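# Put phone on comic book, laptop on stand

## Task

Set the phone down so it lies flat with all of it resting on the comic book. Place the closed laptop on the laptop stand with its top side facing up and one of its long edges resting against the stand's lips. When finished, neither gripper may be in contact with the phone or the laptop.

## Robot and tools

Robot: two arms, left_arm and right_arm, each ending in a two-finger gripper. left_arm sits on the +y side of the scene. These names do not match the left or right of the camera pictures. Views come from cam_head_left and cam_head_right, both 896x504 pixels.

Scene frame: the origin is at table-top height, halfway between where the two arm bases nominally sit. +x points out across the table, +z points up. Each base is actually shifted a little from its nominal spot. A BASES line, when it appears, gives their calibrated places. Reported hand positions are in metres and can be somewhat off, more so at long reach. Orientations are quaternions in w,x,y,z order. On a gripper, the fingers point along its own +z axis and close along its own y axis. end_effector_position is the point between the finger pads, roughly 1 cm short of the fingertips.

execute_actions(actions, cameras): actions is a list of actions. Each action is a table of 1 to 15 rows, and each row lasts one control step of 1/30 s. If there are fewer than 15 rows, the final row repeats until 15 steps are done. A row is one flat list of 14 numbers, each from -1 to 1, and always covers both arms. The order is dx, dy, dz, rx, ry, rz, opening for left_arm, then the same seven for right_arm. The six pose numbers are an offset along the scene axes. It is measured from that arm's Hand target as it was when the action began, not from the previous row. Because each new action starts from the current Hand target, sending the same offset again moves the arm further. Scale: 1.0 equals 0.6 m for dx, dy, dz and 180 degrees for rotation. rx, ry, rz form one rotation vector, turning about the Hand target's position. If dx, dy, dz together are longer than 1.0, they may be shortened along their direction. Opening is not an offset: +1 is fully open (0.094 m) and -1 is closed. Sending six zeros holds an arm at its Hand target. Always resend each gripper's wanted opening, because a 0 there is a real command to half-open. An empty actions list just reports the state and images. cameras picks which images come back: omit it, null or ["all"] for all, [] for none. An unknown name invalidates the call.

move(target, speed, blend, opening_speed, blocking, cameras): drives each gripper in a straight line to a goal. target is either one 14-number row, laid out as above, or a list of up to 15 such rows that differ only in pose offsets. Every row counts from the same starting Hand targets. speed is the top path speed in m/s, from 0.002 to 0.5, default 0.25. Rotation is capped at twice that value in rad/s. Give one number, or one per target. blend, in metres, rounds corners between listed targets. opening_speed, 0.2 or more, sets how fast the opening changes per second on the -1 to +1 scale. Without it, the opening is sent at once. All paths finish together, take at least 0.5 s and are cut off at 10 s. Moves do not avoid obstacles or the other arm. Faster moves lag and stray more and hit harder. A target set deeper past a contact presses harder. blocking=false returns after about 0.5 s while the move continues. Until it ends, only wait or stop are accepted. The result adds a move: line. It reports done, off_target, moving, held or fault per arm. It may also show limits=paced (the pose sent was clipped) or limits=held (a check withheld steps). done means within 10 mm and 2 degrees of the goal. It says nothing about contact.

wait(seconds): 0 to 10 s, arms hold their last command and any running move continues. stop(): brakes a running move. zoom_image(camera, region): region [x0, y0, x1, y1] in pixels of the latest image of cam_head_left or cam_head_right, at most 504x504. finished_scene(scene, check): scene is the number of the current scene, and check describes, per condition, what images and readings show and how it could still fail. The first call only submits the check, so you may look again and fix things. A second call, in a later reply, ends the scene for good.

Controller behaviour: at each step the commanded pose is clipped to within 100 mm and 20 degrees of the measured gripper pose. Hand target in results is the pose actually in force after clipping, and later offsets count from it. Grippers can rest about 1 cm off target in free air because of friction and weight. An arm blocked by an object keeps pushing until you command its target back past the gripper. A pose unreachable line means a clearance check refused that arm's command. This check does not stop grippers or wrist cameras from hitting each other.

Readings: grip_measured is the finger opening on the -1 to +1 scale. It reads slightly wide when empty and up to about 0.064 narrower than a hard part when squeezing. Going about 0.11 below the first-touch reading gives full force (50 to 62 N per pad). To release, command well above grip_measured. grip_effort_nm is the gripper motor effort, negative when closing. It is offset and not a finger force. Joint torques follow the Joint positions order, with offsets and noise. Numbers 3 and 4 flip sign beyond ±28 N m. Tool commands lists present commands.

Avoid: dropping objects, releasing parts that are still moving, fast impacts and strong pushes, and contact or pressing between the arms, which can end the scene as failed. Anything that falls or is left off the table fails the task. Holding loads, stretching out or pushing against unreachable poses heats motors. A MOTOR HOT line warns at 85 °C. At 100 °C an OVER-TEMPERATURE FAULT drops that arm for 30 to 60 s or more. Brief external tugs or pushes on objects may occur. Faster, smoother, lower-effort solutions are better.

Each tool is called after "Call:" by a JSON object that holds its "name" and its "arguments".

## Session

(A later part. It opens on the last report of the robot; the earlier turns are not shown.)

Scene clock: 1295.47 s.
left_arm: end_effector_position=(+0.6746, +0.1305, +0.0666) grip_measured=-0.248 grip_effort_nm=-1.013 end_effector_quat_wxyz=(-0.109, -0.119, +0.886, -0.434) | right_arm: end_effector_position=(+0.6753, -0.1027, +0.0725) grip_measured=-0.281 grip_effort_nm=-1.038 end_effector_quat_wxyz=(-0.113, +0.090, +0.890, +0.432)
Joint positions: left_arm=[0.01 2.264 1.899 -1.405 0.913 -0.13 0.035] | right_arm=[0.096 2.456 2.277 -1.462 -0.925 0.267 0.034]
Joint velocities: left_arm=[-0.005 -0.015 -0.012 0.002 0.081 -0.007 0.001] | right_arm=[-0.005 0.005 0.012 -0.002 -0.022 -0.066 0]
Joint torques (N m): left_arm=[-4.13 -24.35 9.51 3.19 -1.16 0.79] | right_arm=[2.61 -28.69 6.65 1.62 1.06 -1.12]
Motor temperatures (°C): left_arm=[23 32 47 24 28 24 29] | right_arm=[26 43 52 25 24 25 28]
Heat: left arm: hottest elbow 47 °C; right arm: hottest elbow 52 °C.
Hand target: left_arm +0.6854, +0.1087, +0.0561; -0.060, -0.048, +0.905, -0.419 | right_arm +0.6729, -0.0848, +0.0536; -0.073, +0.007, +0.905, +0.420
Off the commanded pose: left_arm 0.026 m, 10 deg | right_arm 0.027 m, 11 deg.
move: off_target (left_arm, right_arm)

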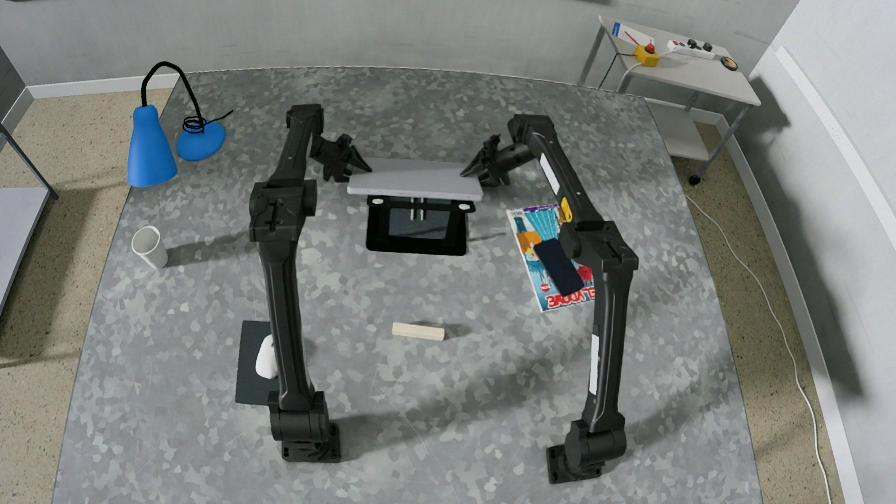

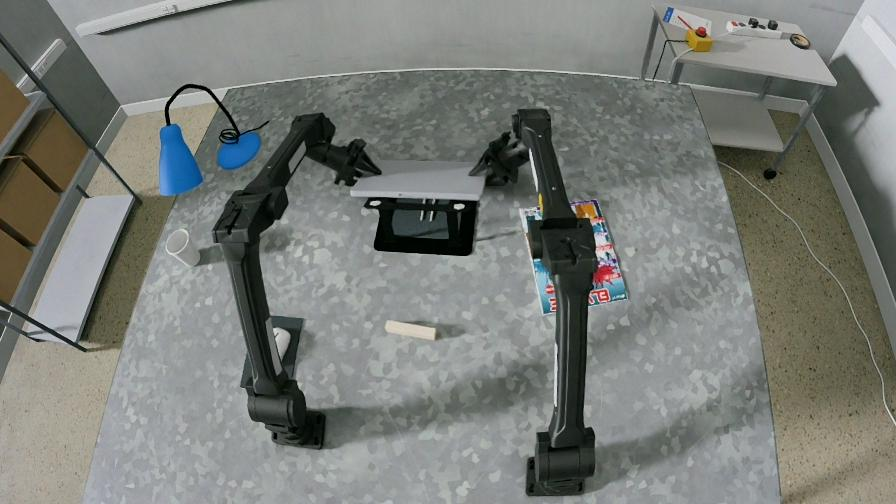

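Call:
{"name": "move", "arguments": {"target": [-0.01,-0.01,0.06,0,0.0,0.0,-0.4,-0.01,-0.01,0.06,0,0.0,0.0,-0.45], "speed": 0.05}}

Call:
{"name": "zoom_image", "arguments": {"camera": "cam_head_left", "region": [340, 135, 500, 225]}}

Call:
{"name": "zoom_image", "arguments": {"camera": "cam_head_right", "region": [340, 135, 500, 225]}}

Scene clock: 1313.30 s.
left_arm: end_effector_position=(+0.6735, +0.1306, +0.0692) grip_measured=-0.249 grip_effort_nm=-1.009 end_effector_quat_wxyz=(-0.108, -0.120, +0.887, -0.433) | right_arm: end_effector_position=(+0.6742, -0.1032, +0.0750) grip_measured=-0.281 grip_effort_nm=-1.038 end_effector_quat_wxyz=(-0.112, +0.090, +0.891, +0.431)
Joint positions: left_arm=[0.01 2.255 1.891 -1.401 0.911 -0.136 0.035] | right_arm=[0.096 2.449 2.271 -1.462 -0.921 0.268 0.034]
Joint velocities: left_arm=[-0.015 -0.005 -0.002 -0.002 0.037 -0.022 0] | right_arm=[0.005 -0.015 -0.002 -0.017 0.007 -0.051 0.001]
Joint torques (N m): left_arm=[-5.19 -27.69 9.55 1.69 -1.07 0.69] | right_arm=[2.32 -32.21 6.83 0.2 0.93 -1.16]
Motor temperatures (°C): left_arm=[23 32 44 24 29 24 29] | right_arm=[26 43 48 25 25 26 28]
Heat: left arm: hottest elbow 44 °C; right arm: hottest elbow 48 °C.
Hand target: left_arm +0.6794, +0.1030, +0.0922; -0.060, -0.048, +0.905, -0.419 | right_arm +0.6675, -0.0901, +0.0895; -0.073, +0.007, +0.905, +0.420
Off the commanded pose: left_arm 0.037 m, 10 deg | right_arm 0.021 m, 11 deg.
move: off_target (left_arm, right_arm)

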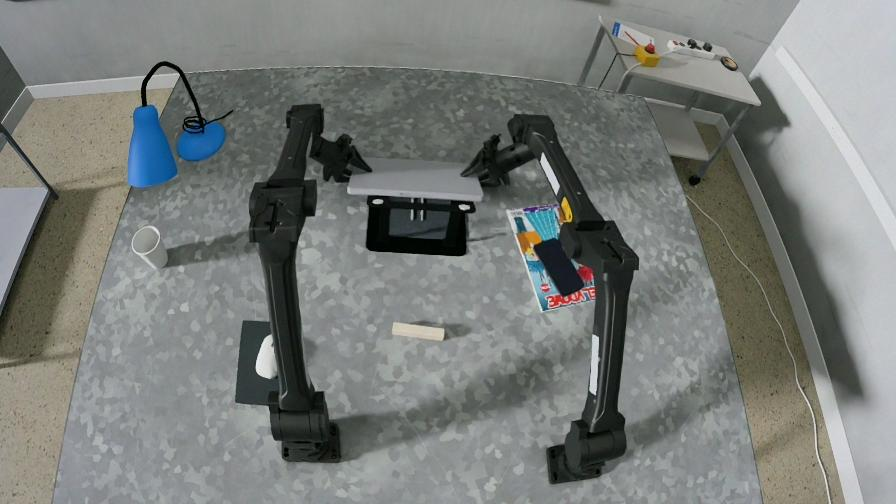

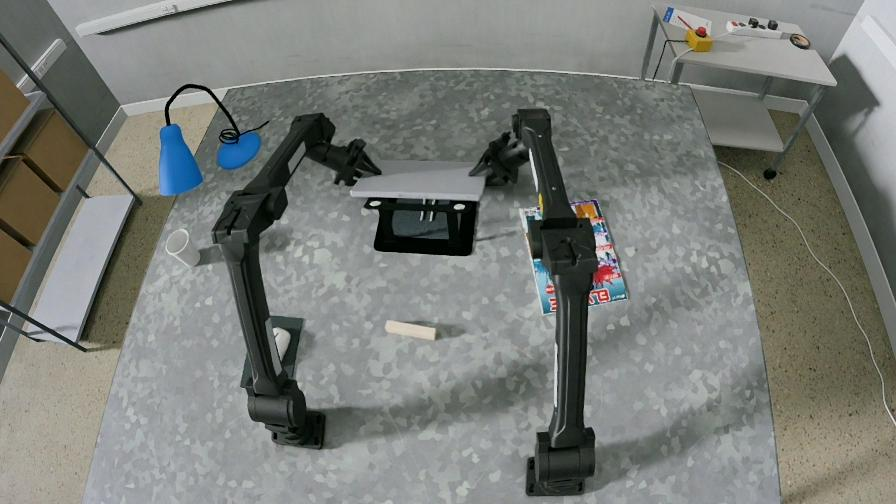

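Scaled by 3.150.

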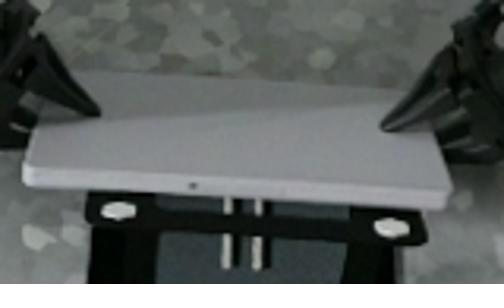

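Scaled by 3.150.

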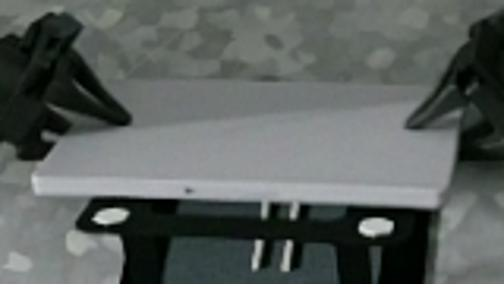

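Call:
{"name": "move", "arguments": {"target": [-0.02,-0.01,0.05,0,0.0,0.0,-0.4,-0.01,-0.01,0.05,0,0.0,0.0,-0.45], "speed": 0.05}}

Call:
{"name": "zoom_image", "arguments": {"camera": "cam_head_left", "region": [340, 135, 500, 225]}}

Call:
{"name": "zoom_image", "arguments": {"camera": "cam_head_right", "region": [340, 135, 500, 225]}}

Scene clock: 1317.17 s.
left_arm: end_effector_position=(+0.6686, +0.1287, +0.0792) grip_measured=-0.250 grip_effort_nm=-1.009 end_effector_quat_wxyz=(-0.098, -0.110, +0.890, -0.431) | right_arm: end_effector_position=(+0.6704, -0.1052, +0.0846) grip_measured=-0.282 grip_effort_nm=-1.038 end_effector_quat_wxyz=(-0.109, +0.077, +0.894, +0.428)
Joint positions: left_arm=[0.006 2.221 1.862 -1.385 0.905 -0.128 0.035] | right_arm=[0.095 2.434 2.271 -1.489 -0.913 0.231 0.034]
Joint velocities: left_arm=[-0.005 -0.005 -0.007 -0.012 0.007 0.037 0.001] | right_arm=[0.005 -0.015 -0.017 -0.012 0.037 -0.051 0.001]
Joint torques (N m): left_arm=[-5.3 -30.04 9.76 0.4 -0.67 0.49] | right_arm=[2.02 -34.26 7.35 -0.7 0.69 -0.94]
Motor temperatures (°C): left_arm=[23 32 43 24 29 24 29] | right_arm=[26 43 47 25 25 26 28]
Heat: left arm: hottest elbow 43 °C; right arm: hottest elbow 47 °C.
Hand target: left_arm +0.6674, +0.0974, +0.1221; -0.060, -0.048, +0.905, -0.419 | right_arm +0.6620, -0.0956, +0.1199; -0.073, +0.007, +0.905, +0.420
Off the commanded pose: left_arm 0.053 m, 9 deg | right_arm 0.037 m, 9 deg.
move: off_target (left_arm, right_arm)

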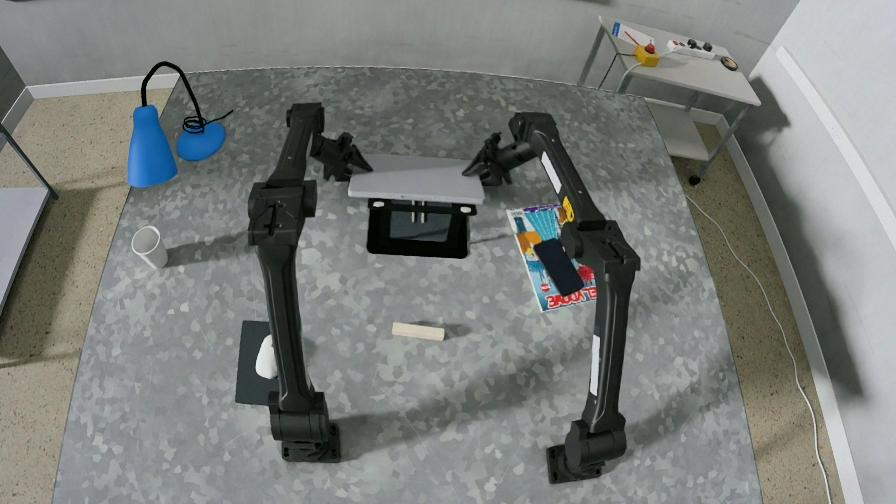

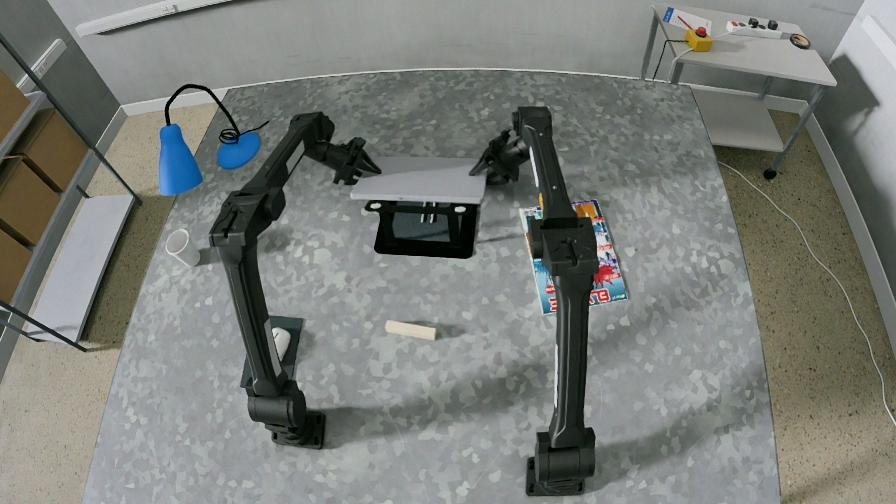

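Scaled by 3.150.

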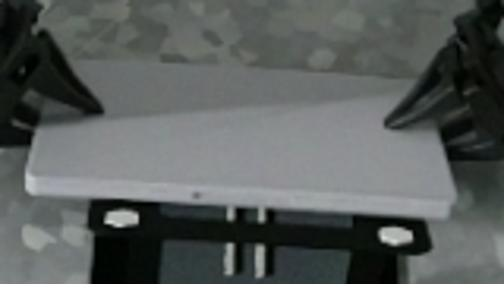

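Scaled by 3.150.

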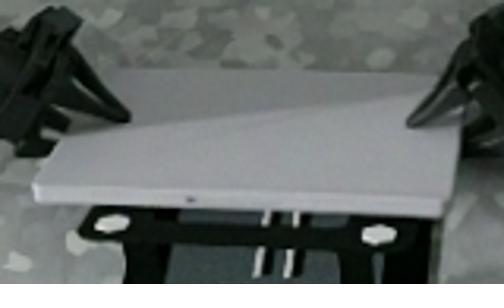

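Call:
{"name": "move", "arguments": {"target": [-0.0,-0.01,0.05,0,0.0,0.0,-0.4,-0.0,-0.01,0.05,0,0.0,0.0,-0.45], "speed": 0.05}}

Call:
{"name": "zoom_image", "arguments": {"camera": "cam_head_left", "region": [340, 135, 500, 225]}}

Call:
{"name": "zoom_image", "arguments": {"camera": "cam_head_right", "region": [340, 135, 500, 225]}}

Scene clock: 1323.70 s.
left_arm: end_effector_position=(+0.6635, +0.1202, +0.0855) grip_measured=-0.250 grip_effort_nm=-1.004 end_effector_quat_wxyz=(-0.104, -0.102, +0.892, -0.428) | right_arm: end_effector_position=(+0.6633, -0.1138, +0.0888) grip_measured=-0.280 grip_effort_nm=-1.043 end_effector_quat_wxyz=(-0.122, +0.081, +0.893, +0.426)
Joint positions: left_arm=[-0.008 2.21 1.862 -1.405 0.9 -0.119 0.035] | right_arm=[0.084 2.429 2.271 -1.543 -0.913 0.205 0.034]
Joint velocities: left_arm=[-0.015 -0.015 -0.007 0.032 -0.007 0.007 0.001] | right_arm=[-0.024 0.005 0.002 0.002 -0.081 -0.007 0]
Joint torques (N m): left_arm=[-4.66 -31.91 12.33 -0.42 -0.56 0.25] | right_arm=[2.08 -35.19 10.32 -1.1 0.71 -0.8]
Motor temperatures (°C): left_arm=[23 33 43 24 29 24 29] | right_arm=[26 45 46 25 25 26 28]
Heat: left arm: hottest elbow 43 °C; right arm: hottest elbow 46 °C.
Hand target: left_arm +0.6673, +0.0916, +0.1520; -0.060, -0.049, +0.905, -0.419 | right_arm +0.6625, -0.1012, +0.1500; -0.073, +0.007, +0.905, +0.419
Off the commanded pose: left_arm 0.073 m, 8 deg | right_arm 0.062 m, 10 deg.
move: off_target (left_arm, right_arm)

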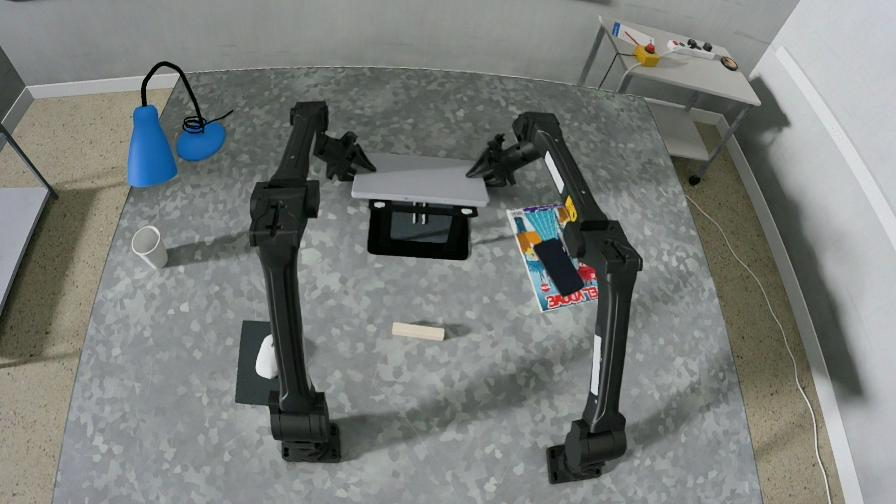

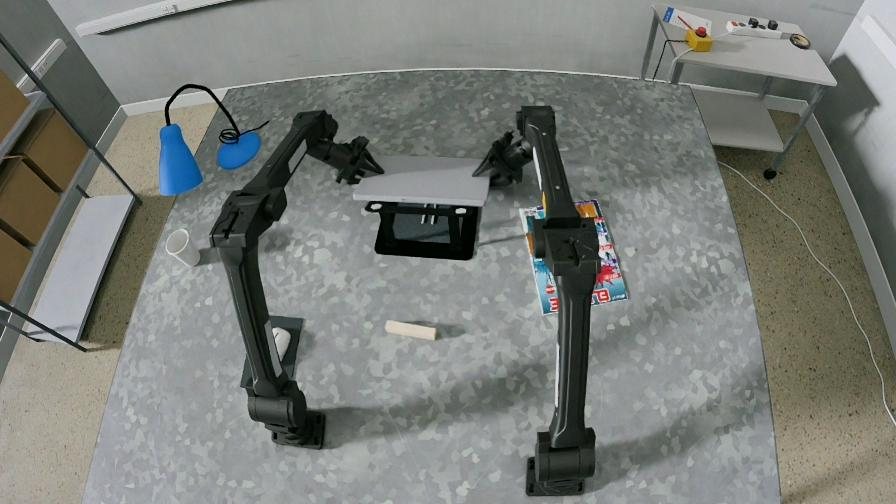

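Scaled by 3.150.

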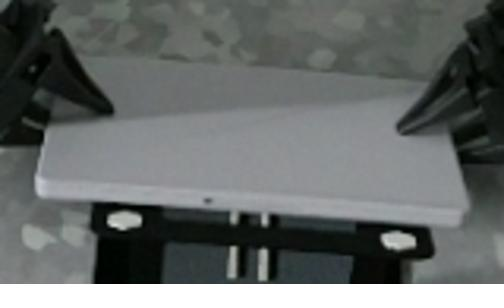

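Scaled by 3.150.

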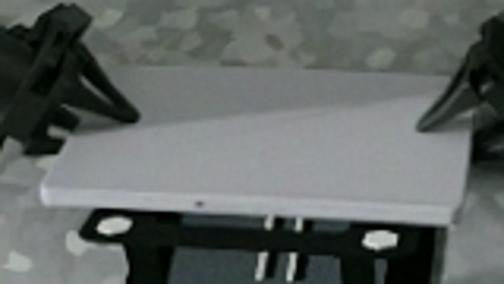

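Call:
{"name": "wait", "arguments": {"seconds": 0.2}}

Call:
{"name": "zoom_image", "arguments": {"camera": "cam_head_left", "region": [280, 100, 560, 340]}}

Call:
{"name": "zoom_image", "arguments": {"camera": "cam_head_right", "region": [280, 100, 560, 340]}}

Scene clock: 1336.17 s.
left_arm: end_effector_position=(+0.6635, +0.1203, +0.0855) grip_measured=-0.250 grip_effort_nm=-1.004 end_effector_quat_wxyz=(-0.104, -0.102, +0.892, -0.428) | right_arm: end_effector_position=(+0.6633, -0.1138, +0.0888) grip_measured=-0.279 grip_effort_nm=-1.038 end_effector_quat_wxyz=(-0.122, +0.080, +0.893, +0.426)
Joint positions: left_arm=[-0.008 2.21 1.862 -1.405 0.899 -0.119 0.035] | right_arm=[0.084 2.429 2.271 -1.543 -0.913 0.204 0.034]
Joint velocities: left_arm=[0.005 -0.005 0.007 -0.022 0.022 0.007 0] | right_arm=[-0.005 -0.005 -0.007 -0.017 -0.007 -0.022 0]
Joint torques (N m): left_arm=[-5.71 -32.15 12.41 -0.55 -0.52 0.24] | right_arm=[2.14 -35.25 10.32 -1.05 0.7 -0.75]
Motor temperatures (°C): left_arm=[23 37 43 24 28 24 29] | right_arm=[26 51 45 25 25 26 28]
Heat: left arm: hottest elbow 43 °C; right arm: hottest shoulder 51 °C.
Hand target: left_arm +0.6673, +0.0916, +0.1519; -0.060, -0.049, +0.905, -0.419 | right_arm +0.6625, -0.1012, +0.1500; -0.073, +0.007, +0.905, +0.419
Tool commands: left_gripper/opening=-0.4 right_gripper/opening=-0.45
Off the commanded pose: left_arm 0.073 m, 8 deg | right_arm 0.062 m, 10 deg.
wait: 0.20 s; at rest from the start

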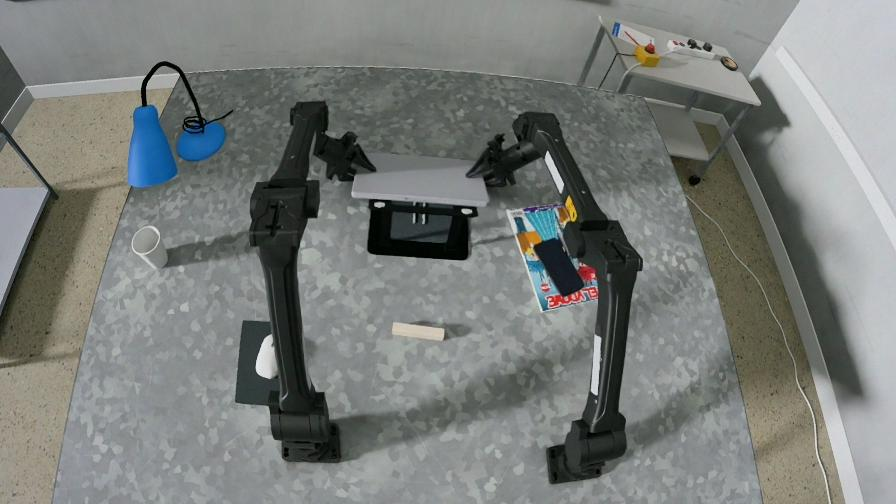

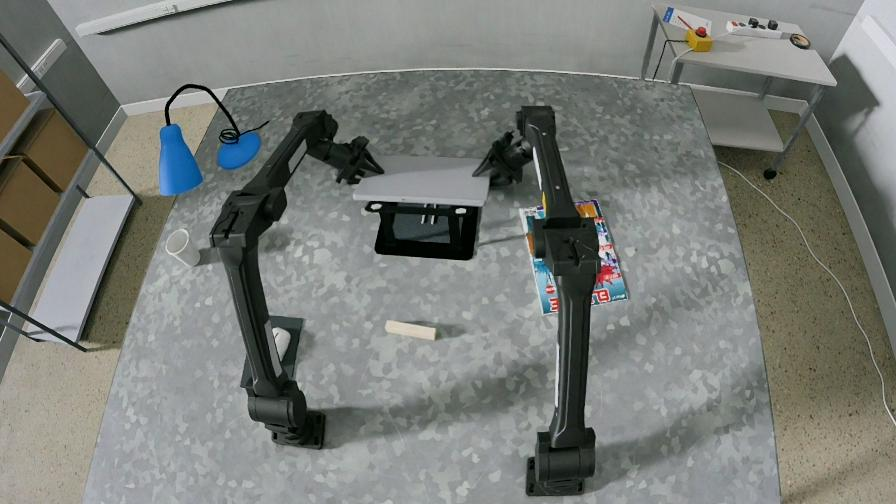

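Scaled by 1.800.

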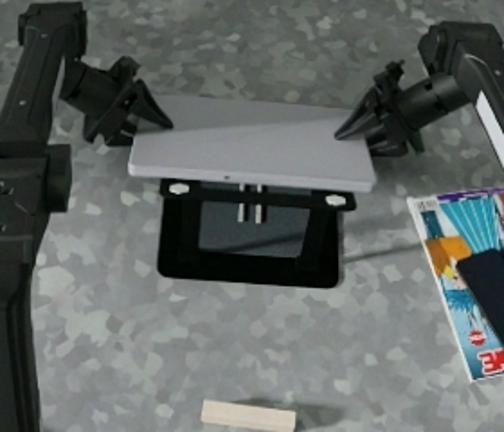

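Scaled by 1.800.

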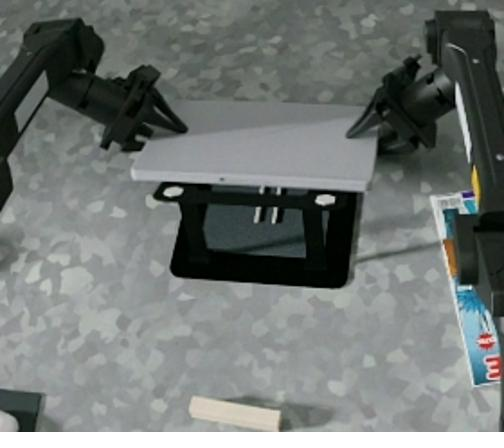

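Call:
{"name": "move", "arguments": {"target": [0,0.01,0.06,0,0,0,-0.4,0,-0.005,0.06,0,0,0,-0.45], "speed": 0.05}}

Call:
{"name": "zoom_image", "arguments": {"camera": "cam_head_left", "region": [280, 100, 560, 340]}}

Scene clock: 1340.33 s.
left_arm: end_effector_position=(+0.6506, +0.1195, +0.1019) grip_measured=-0.250 grip_effort_nm=-1.009 end_effector_quat_wxyz=(-0.125, -0.108, +0.891, -0.423) | right_arm: end_effector_position=(+0.6504, -0.1154, +0.1028) grip_measured=-0.275 grip_effort_nm=-1.043 end_effector_quat_wxyz=(-0.145, +0.085, +0.890, +0.424)
Joint positions: left_arm=[-0.01 2.186 1.862 -1.481 0.893 -0.11 0.035] | right_arm=[0.083 2.412 2.271 -1.621 -0.916 0.185 0.034]
Joint velocities: left_arm=[-0.015 0.015 -0.017 0.012 -0.037 0.022 0] | right_arm=[0.005 -0.005 0.007 -0.027 -0.095 -0.037 0]
Joint torques (N m): left_arm=[-4.66 -32.09 16.27 -0.79 -0.3 0.28] | right_arm=[1.96 -35.37 13.97 -0.87 0.85 -0.58]
Motor temperatures (°C): left_arm=[23 37 43 24 28 24 29] | right_arm=[26 52 44 25 25 26 28]
Heat: left arm: hottest elbow 43 °C; right arm: hottest shoulder 52 °C.
Hand target: left_arm +0.6674, +0.0981, +0.1879; -0.060, -0.049, +0.905, -0.419 | right_arm +0.6631, -0.1035, +0.1861; -0.073, +0.007, +0.905, +0.419
Off the commanded pose: left_arm 0.090 m, 10 deg | right_arm 0.085 m, 12 deg.
move: off_target (left_arm, right_arm)

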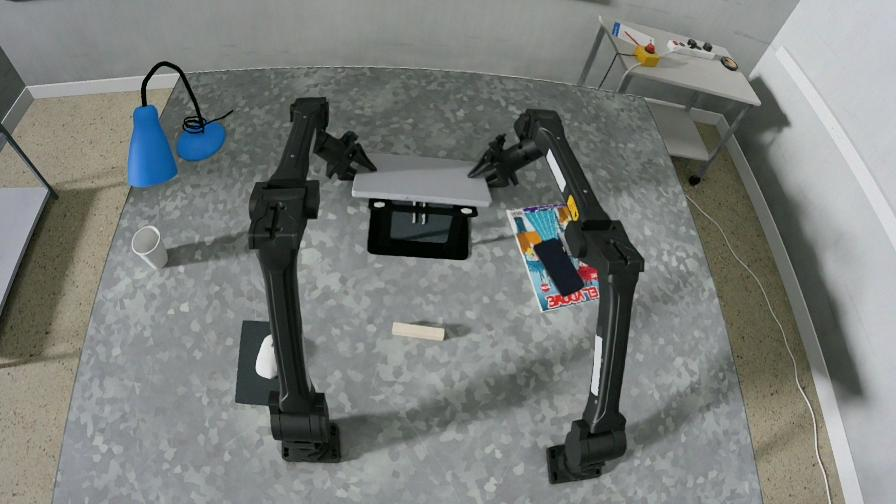

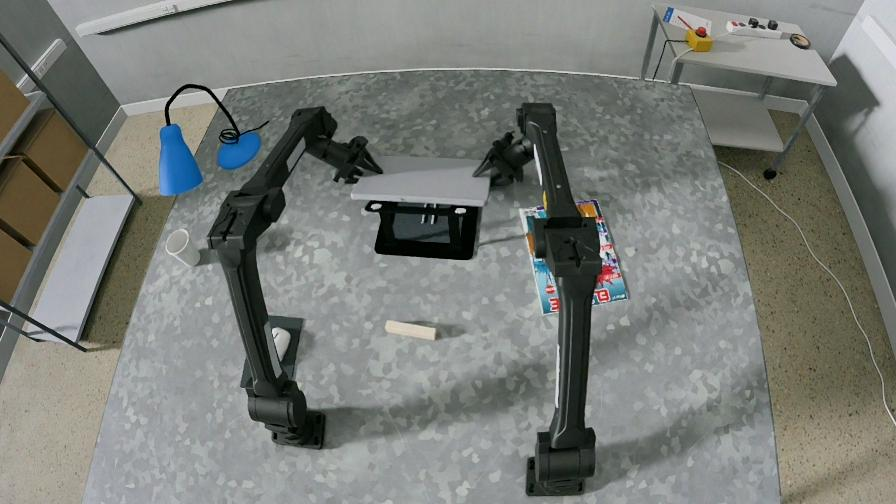

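Scaled by 1.800.

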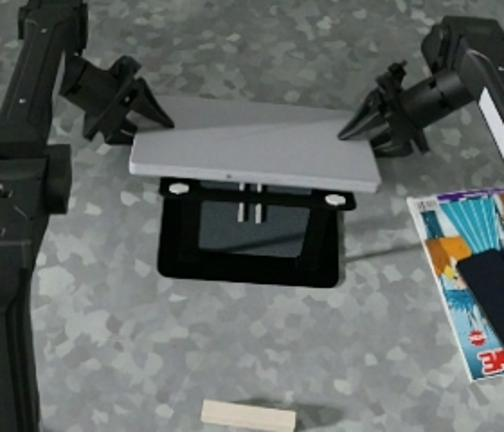

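Call:
{"name": "move", "arguments": {"target": [-0.02,0.0,0.02,0,-0.02,0,-0.4,-0.02,0,0.02,0,-0.02,0,-0.45], "speed": 0.05}}

Call:
{"name": "zoom_image", "arguments": {"camera": "cam_head_left", "region": [280, 100, 560, 340]}}

Call:
{"name": "zoom_image", "arguments": {"camera": "cam_head_right", "region": [280, 100, 560, 340]}}

Scene clock: 1344.67 s.
left_arm: end_effector_position=(+0.6566, +0.1194, +0.1398) grip_measured=-0.250 grip_effort_nm=-1.013 end_effector_quat_wxyz=(-0.081, -0.086, +0.896, -0.427) | right_arm: end_effector_position=(+0.6577, -0.1156, +0.1413) grip_measured=-0.275 grip_effort_nm=-1.038 end_effector_quat_wxyz=(-0.100, +0.062, +0.896, +0.429)
Joint positions: left_arm=[-0.011 2.12 1.86 -1.447 0.893 -0.109 0.035] | right_arm=[0.083 2.352 2.271 -1.582 -0.908 0.18 0.034]
Joint velocities: left_arm=[-0.005 0.005 0.002 -0.002 0.051 -0.037 0] | right_arm=[-0.005 -0.005 -0.002 -0.012 0.037 -0.007 -0.001]
Joint torques (N m): left_arm=[-3.6 -30.97 11.41 0.25 -0.36 0.29] | right_arm=[2.26 -35.19 8.62 -0.02 0.79 -0.62]
Motor temperatures (°C): left_arm=[23 38 43 24 28 24 29] | right_arm=[26 51 44 25 25 26 29]
Heat: left arm: hottest elbow 43 °C; right arm: hottest shoulder 51 °C.
Hand target: left_arm +0.6554, +0.0983, +0.1999; -0.032, -0.036, +0.906, -0.420 | right_arm +0.6513, -0.1032, +0.1983; -0.044, -0.007, +0.907, +0.419
Off the commanded pose: left_arm 0.064 m, 8 deg | right_arm 0.058 m, 10 deg.
move: off_target (left_arm, right_arm)

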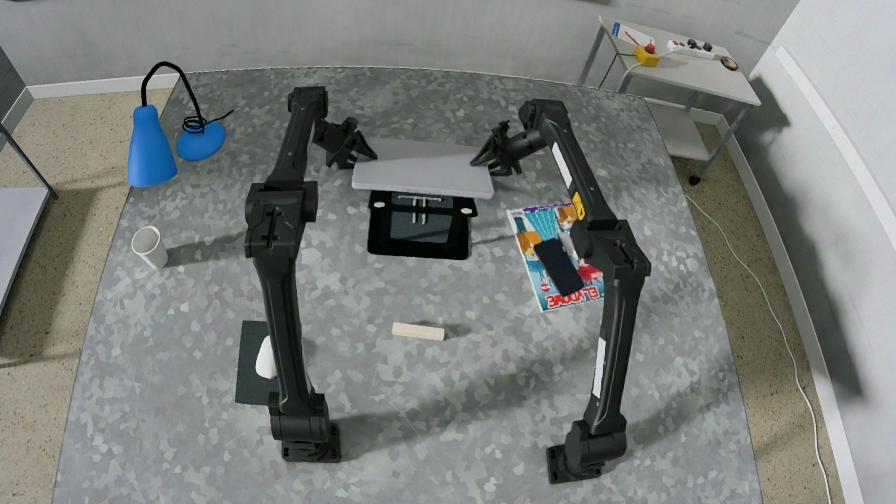

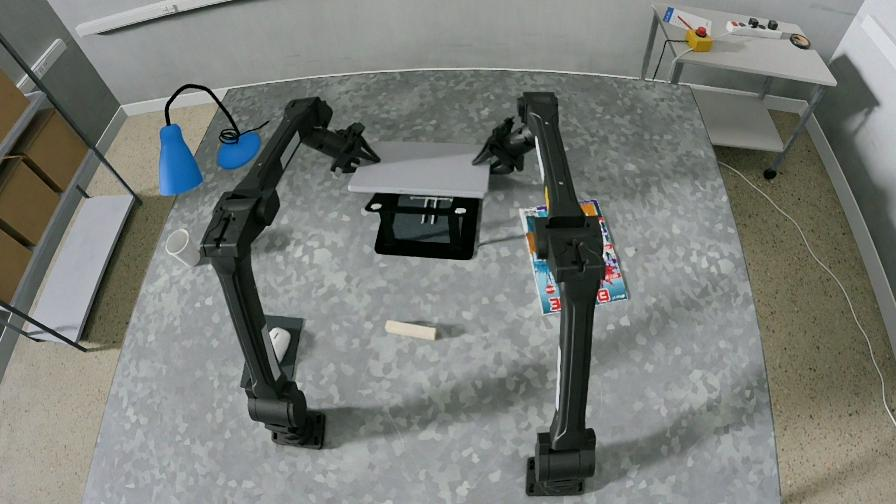

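Scaled by 1.800.

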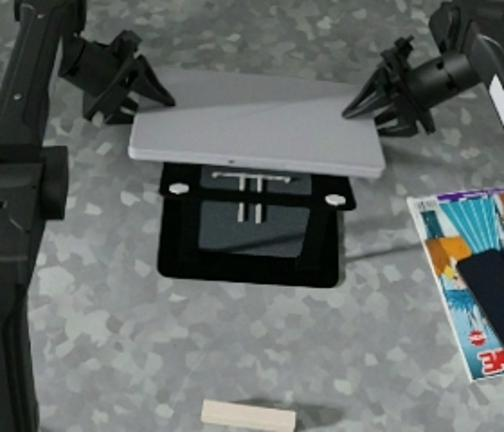

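Scaled by 1.800.

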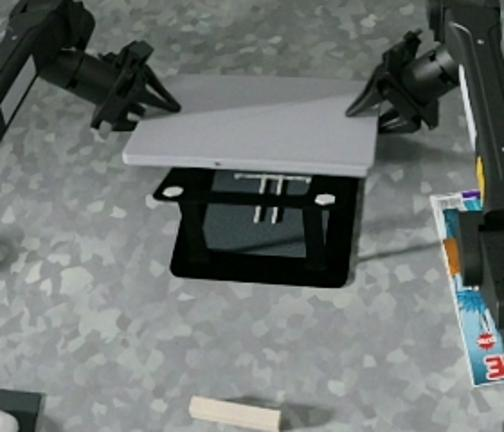

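Call:
{"name": "zoom_image", "arguments": {"camera": "cam_head_left", "region": [340, 130, 500, 270]}}

Call:
{"name": "zoom_image", "arguments": {"camera": "cam_head_right", "region": [340, 130, 500, 270]}}

Scaled by 3.150.

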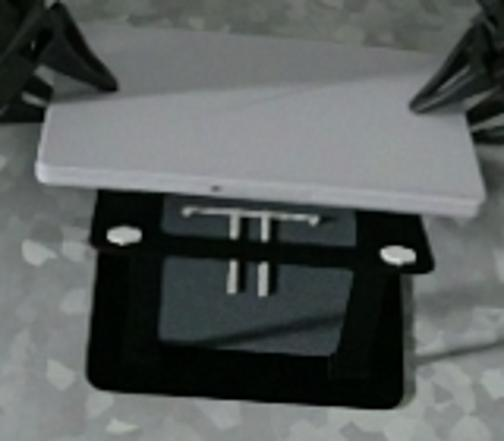

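Scaled by 3.150.

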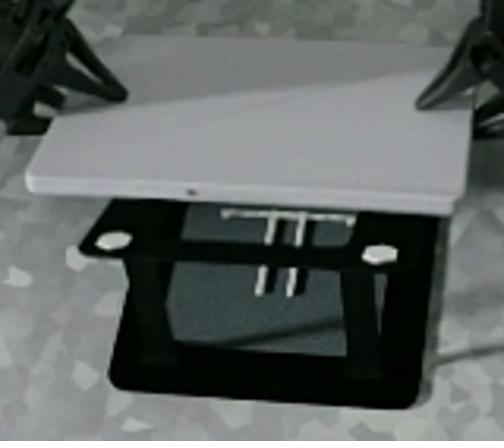

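Call:
{"name": "move", "arguments": {"target": [-0.042,0.0,-0.02,0,0,0,-0.4,-0.042,0,-0.02,0,0,0,-0.45], "speed": 0.05}}

Call:
{"name": "zoom_image", "arguments": {"camera": "cam_head_left", "region": [340, 130, 500, 270]}}

Call:
{"name": "zoom_image", "arguments": {"camera": "cam_head_right", "region": [340, 130, 500, 270]}}

Scene clock: 1360.17 s.
left_arm: end_effector_position=(+0.6303, +0.1180, +0.1316) grip_measured=-0.250 grip_effort_nm=-1.013 end_effector_quat_wxyz=(-0.079, -0.085, +0.896, -0.428) | right_arm: end_effector_position=(+0.6323, -0.1178, +0.1319) grip_measured=-0.275 grip_effort_nm=-1.038 end_effector_quat_wxyz=(-0.097, +0.058, +0.896, +0.429)
Joint positions: left_arm=[-0.012 2.053 1.726 -1.376 0.893 -0.109 0.035] | right_arm=[0.083 2.261 2.081 -1.48 -0.908 0.174 0.034]
Joint velocities: left_arm=[-0.005 -0.015 -0.017 -0.002 0.022 -0.037 0] | right_arm=[-0.005 0.024 0.017 0.002 -0.007 -0.007 0]
Joint torques (N m): left_arm=[-4.72 -29.74 11.28 0.21 -0.35 0.24] | right_arm=[2.55 -33.9 8.32 -0.03 0.81 -0.53]
Motor temperatures (°C): left_arm=[23 36 42 24 28 24 30] | right_arm=[26 50 44 25 26 26 29]
Heat: left arm: hottest elbow 42 °C; right arm: hottest shoulder 50 °C.
Hand target: left_arm +0.6302, +0.0984, +0.1880; -0.031, -0.036, +0.906, -0.420 | right_arm +0.6260, -0.1032, +0.1869; -0.044, -0.007, +0.907, +0.419
Off the commanded pose: left_arm 0.060 m, 8 deg | right_arm 0.057 m, 10 deg.
move: off_target (left_arm, right_arm)

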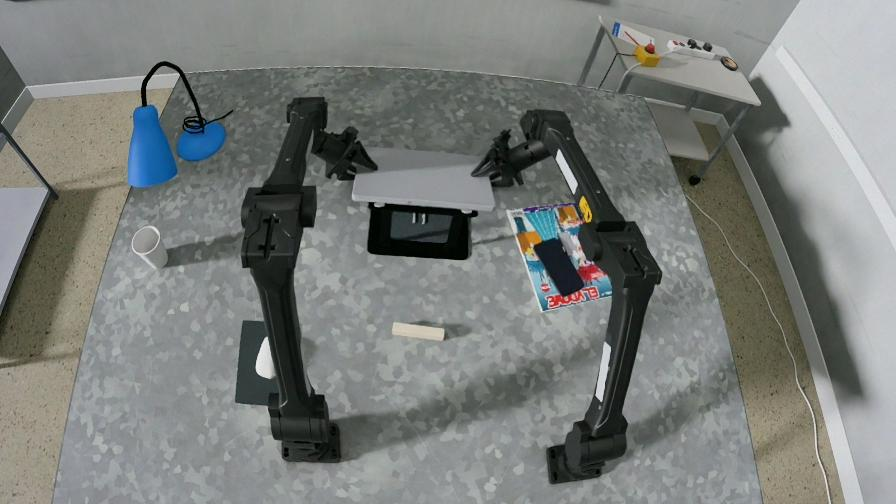

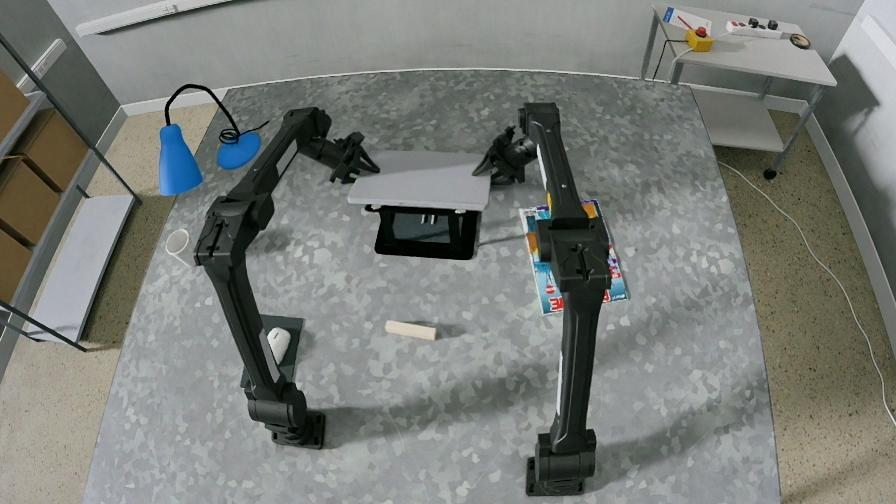

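Scaled by 3.150.

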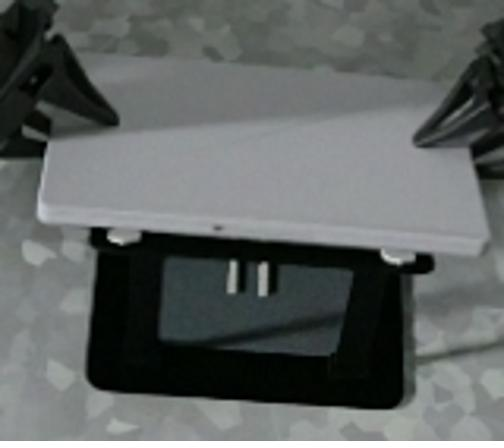

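Scaled by 3.150.

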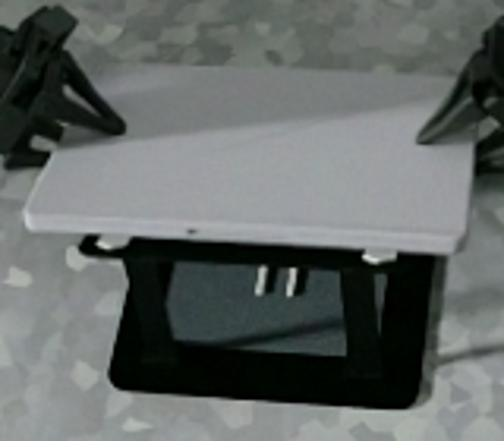

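Call:
{"name": "move", "arguments": {"target": [0.013,0.0,-0.05,0,0,0,-0.4,0.013,0,-0.05,0,0,0,-0.45], "speed": 0.04}}

Call:
{"name": "zoom_image", "arguments": {"camera": "cam_head_left", "region": [340, 130, 500, 270]}}

Call:
{"name": "zoom_image", "arguments": {"camera": "cam_head_right", "region": [340, 130, 500, 270]}}

Scene clock: 1365.40 s.
left_arm: end_effector_position=(+0.6356, +0.1181, +0.1257) grip_measured=-0.250 grip_effort_nm=-1.009 end_effector_quat_wxyz=(-0.061, -0.076, +0.898, -0.429) | right_arm: end_effector_position=(+0.6372, -0.1174, +0.1256) grip_measured=-0.275 grip_effort_nm=-1.043 end_effector_quat_wxyz=(-0.082, +0.051, +0.897, +0.432)
Joint positions: left_arm=[-0.012 2.053 1.712 -1.322 0.893 -0.109 0.035] | right_arm=[0.083 2.261 2.066 -1.43 -0.908 0.175 0.034]
Joint velocities: left_arm=[-0.024 -0.034 -0.002 -0.012 0.051 0.007 0.001] | right_arm=[-0.005 0.015 0.022 0.002 -0.007 -0.007 -0.001]
Joint torques (N m): left_arm=[-4.95 -25.7 11.36 0.4 -0.37 0.23] | right_arm=[2.32 -31.62 8.27 0.02 0.8 -0.55]
Motor temperatures (°C): left_arm=[23 36 42 24 28 24 30] | right_arm=[26 52 44 25 26 26 29]
Heat: left arm: hottest elbow 42 °C; right arm: hottest shoulder 52 °C.
Hand target: left_arm +0.6379, +0.0981, +0.1579; -0.032, -0.036, +0.906, -0.420 | right_arm +0.6331, -0.1037, +0.1565; -0.044, -0.007, +0.907, +0.419
Off the commanded pose: left_arm 0.038 m, 6 deg | right_arm 0.035 m, 8 deg.
move: off_target (left_arm, right_arm)

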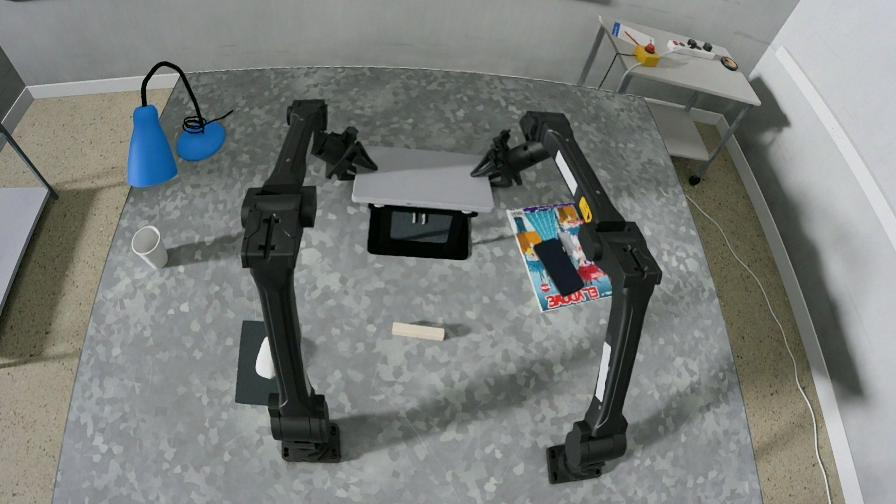

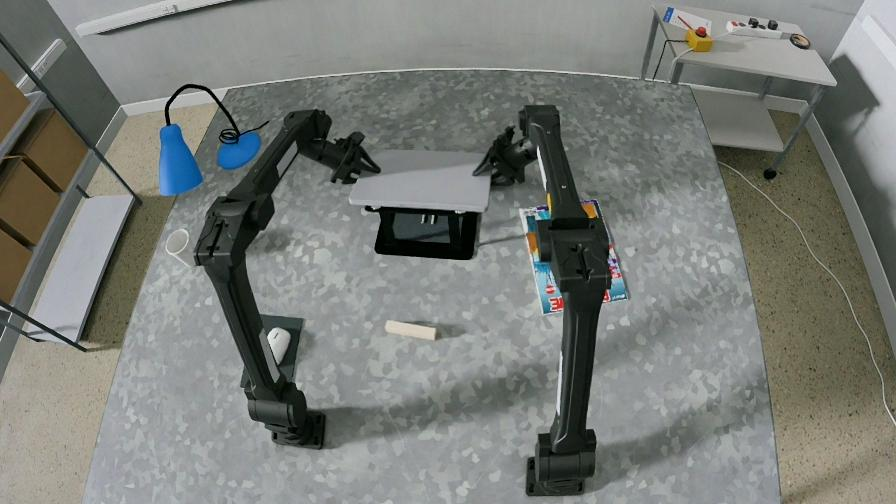

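Scaled by 3.150.

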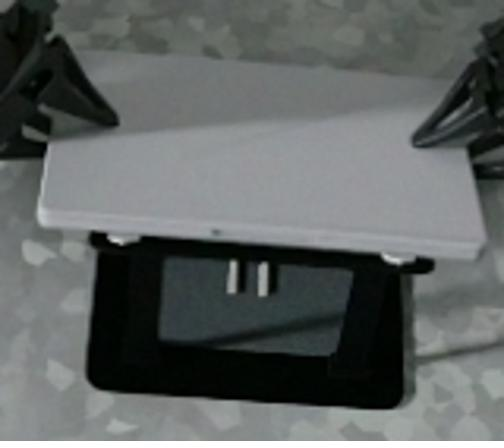

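Scaled by 3.150.

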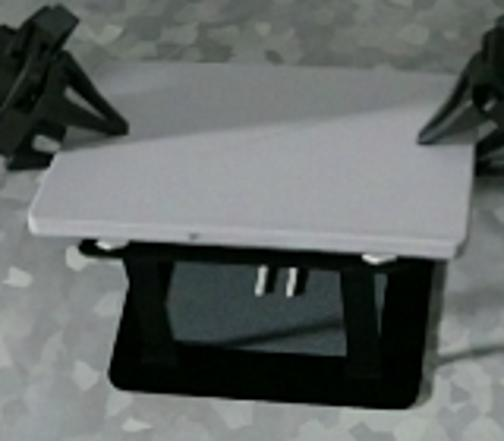

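Call:
{"name": "move", "arguments": {"target": [0.01,0.0,-0.06,0,0.035,0,-0.4,0.01,0,-0.06,0,0.035,0,-0.45], "speed": 0.04}}

Call:
{"name": "zoom_image", "arguments": {"camera": "cam_head_left", "region": [340, 130, 500, 270]}}

Call:
{"name": "zoom_image", "arguments": {"camera": "cam_head_right", "region": [340, 130, 500, 270]}}

Scene clock: 1371.07 s.
left_arm: end_effector_position=(+0.6266, +0.1170, +0.0982) grip_measured=-0.250 grip_effort_nm=-1.013 end_effector_quat_wxyz=(-0.111, -0.109, +0.890, -0.428) | right_arm: end_effector_position=(+0.6286, -0.1183, +0.1025) grip_measured=-0.275 grip_effort_nm=-1.033 end_effector_quat_wxyz=(-0.125, +0.083, +0.892, +0.427)
Joint positions: left_arm=[-0.012 2.105 1.712 -1.368 0.902 -0.135 0.035] | right_arm=[0.081 2.299 2.066 -1.476 -0.914 0.205 0.034]
Joint velocities: left_arm=[-0.005 -0.005 0.007 -0.012 0.051 0.037 -0.001] | right_arm=[0.005 -0.005 -0.007 -0.007 -0.066 -0.007 0]
Joint torques (N m): left_arm=[-4.31 -22.24 15.86 -0.34 -0.7 0.46] | right_arm=[2.2 -27.4 12.89 -0.84 0.53 -0.79]
Motor temperatures (°C): left_arm=[23 35 42 24 28 24 30] | right_arm=[26 53 44 25 26 26 29]
Heat: left arm: hottest elbow 42 °C; right arm: hottest shoulder 53 °C.
Hand target: left_arm +0.6438, +0.0977, +0.1220; -0.081, -0.058, +0.903, -0.417 | right_arm +0.6387, -0.1044, +0.1203; -0.094, +0.017, +0.903, +0.419
Off the commanded pose: left_arm 0.035 m, 7 deg | right_arm 0.025 m, 9 deg.
move: off_target (left_arm, right_arm)

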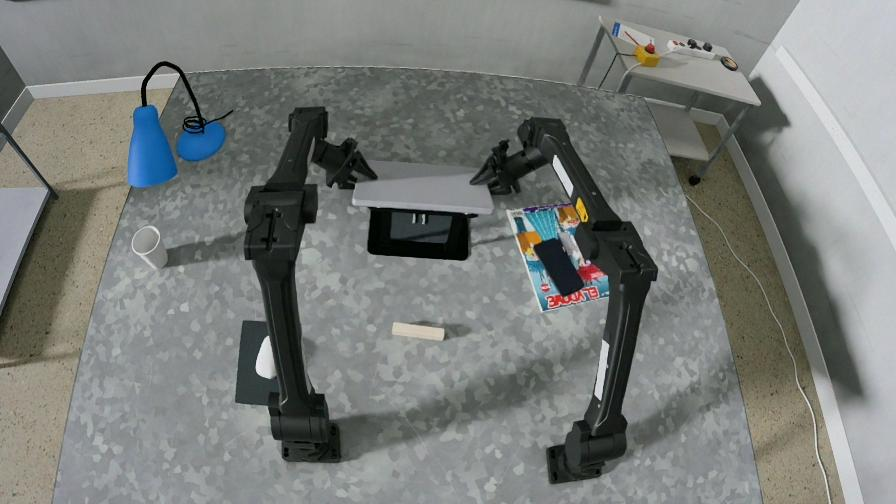

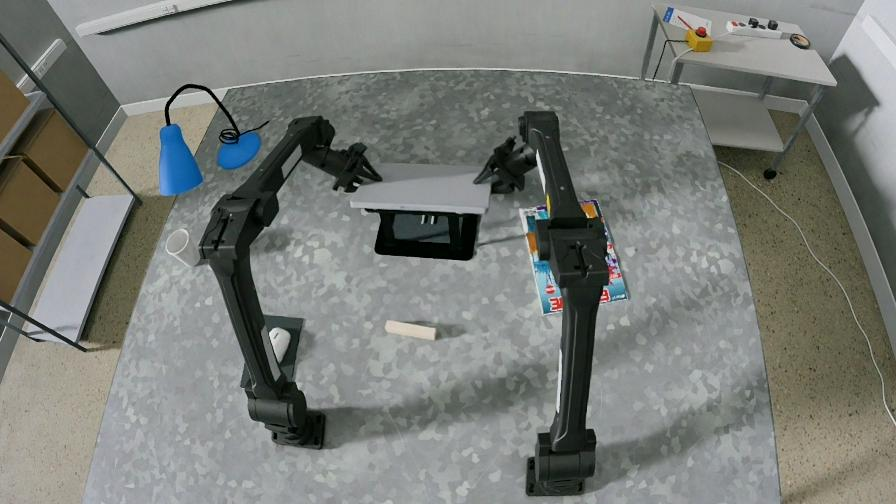

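Scaled by 3.150.

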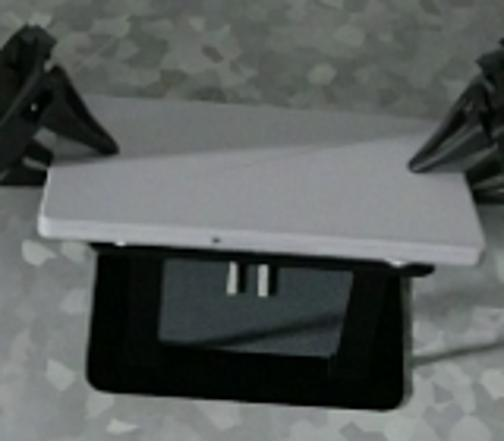

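Scaled by 3.150.

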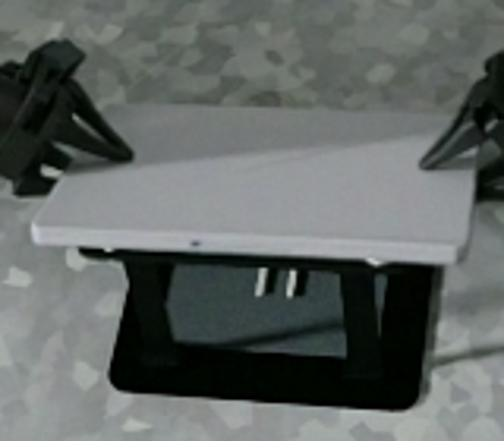

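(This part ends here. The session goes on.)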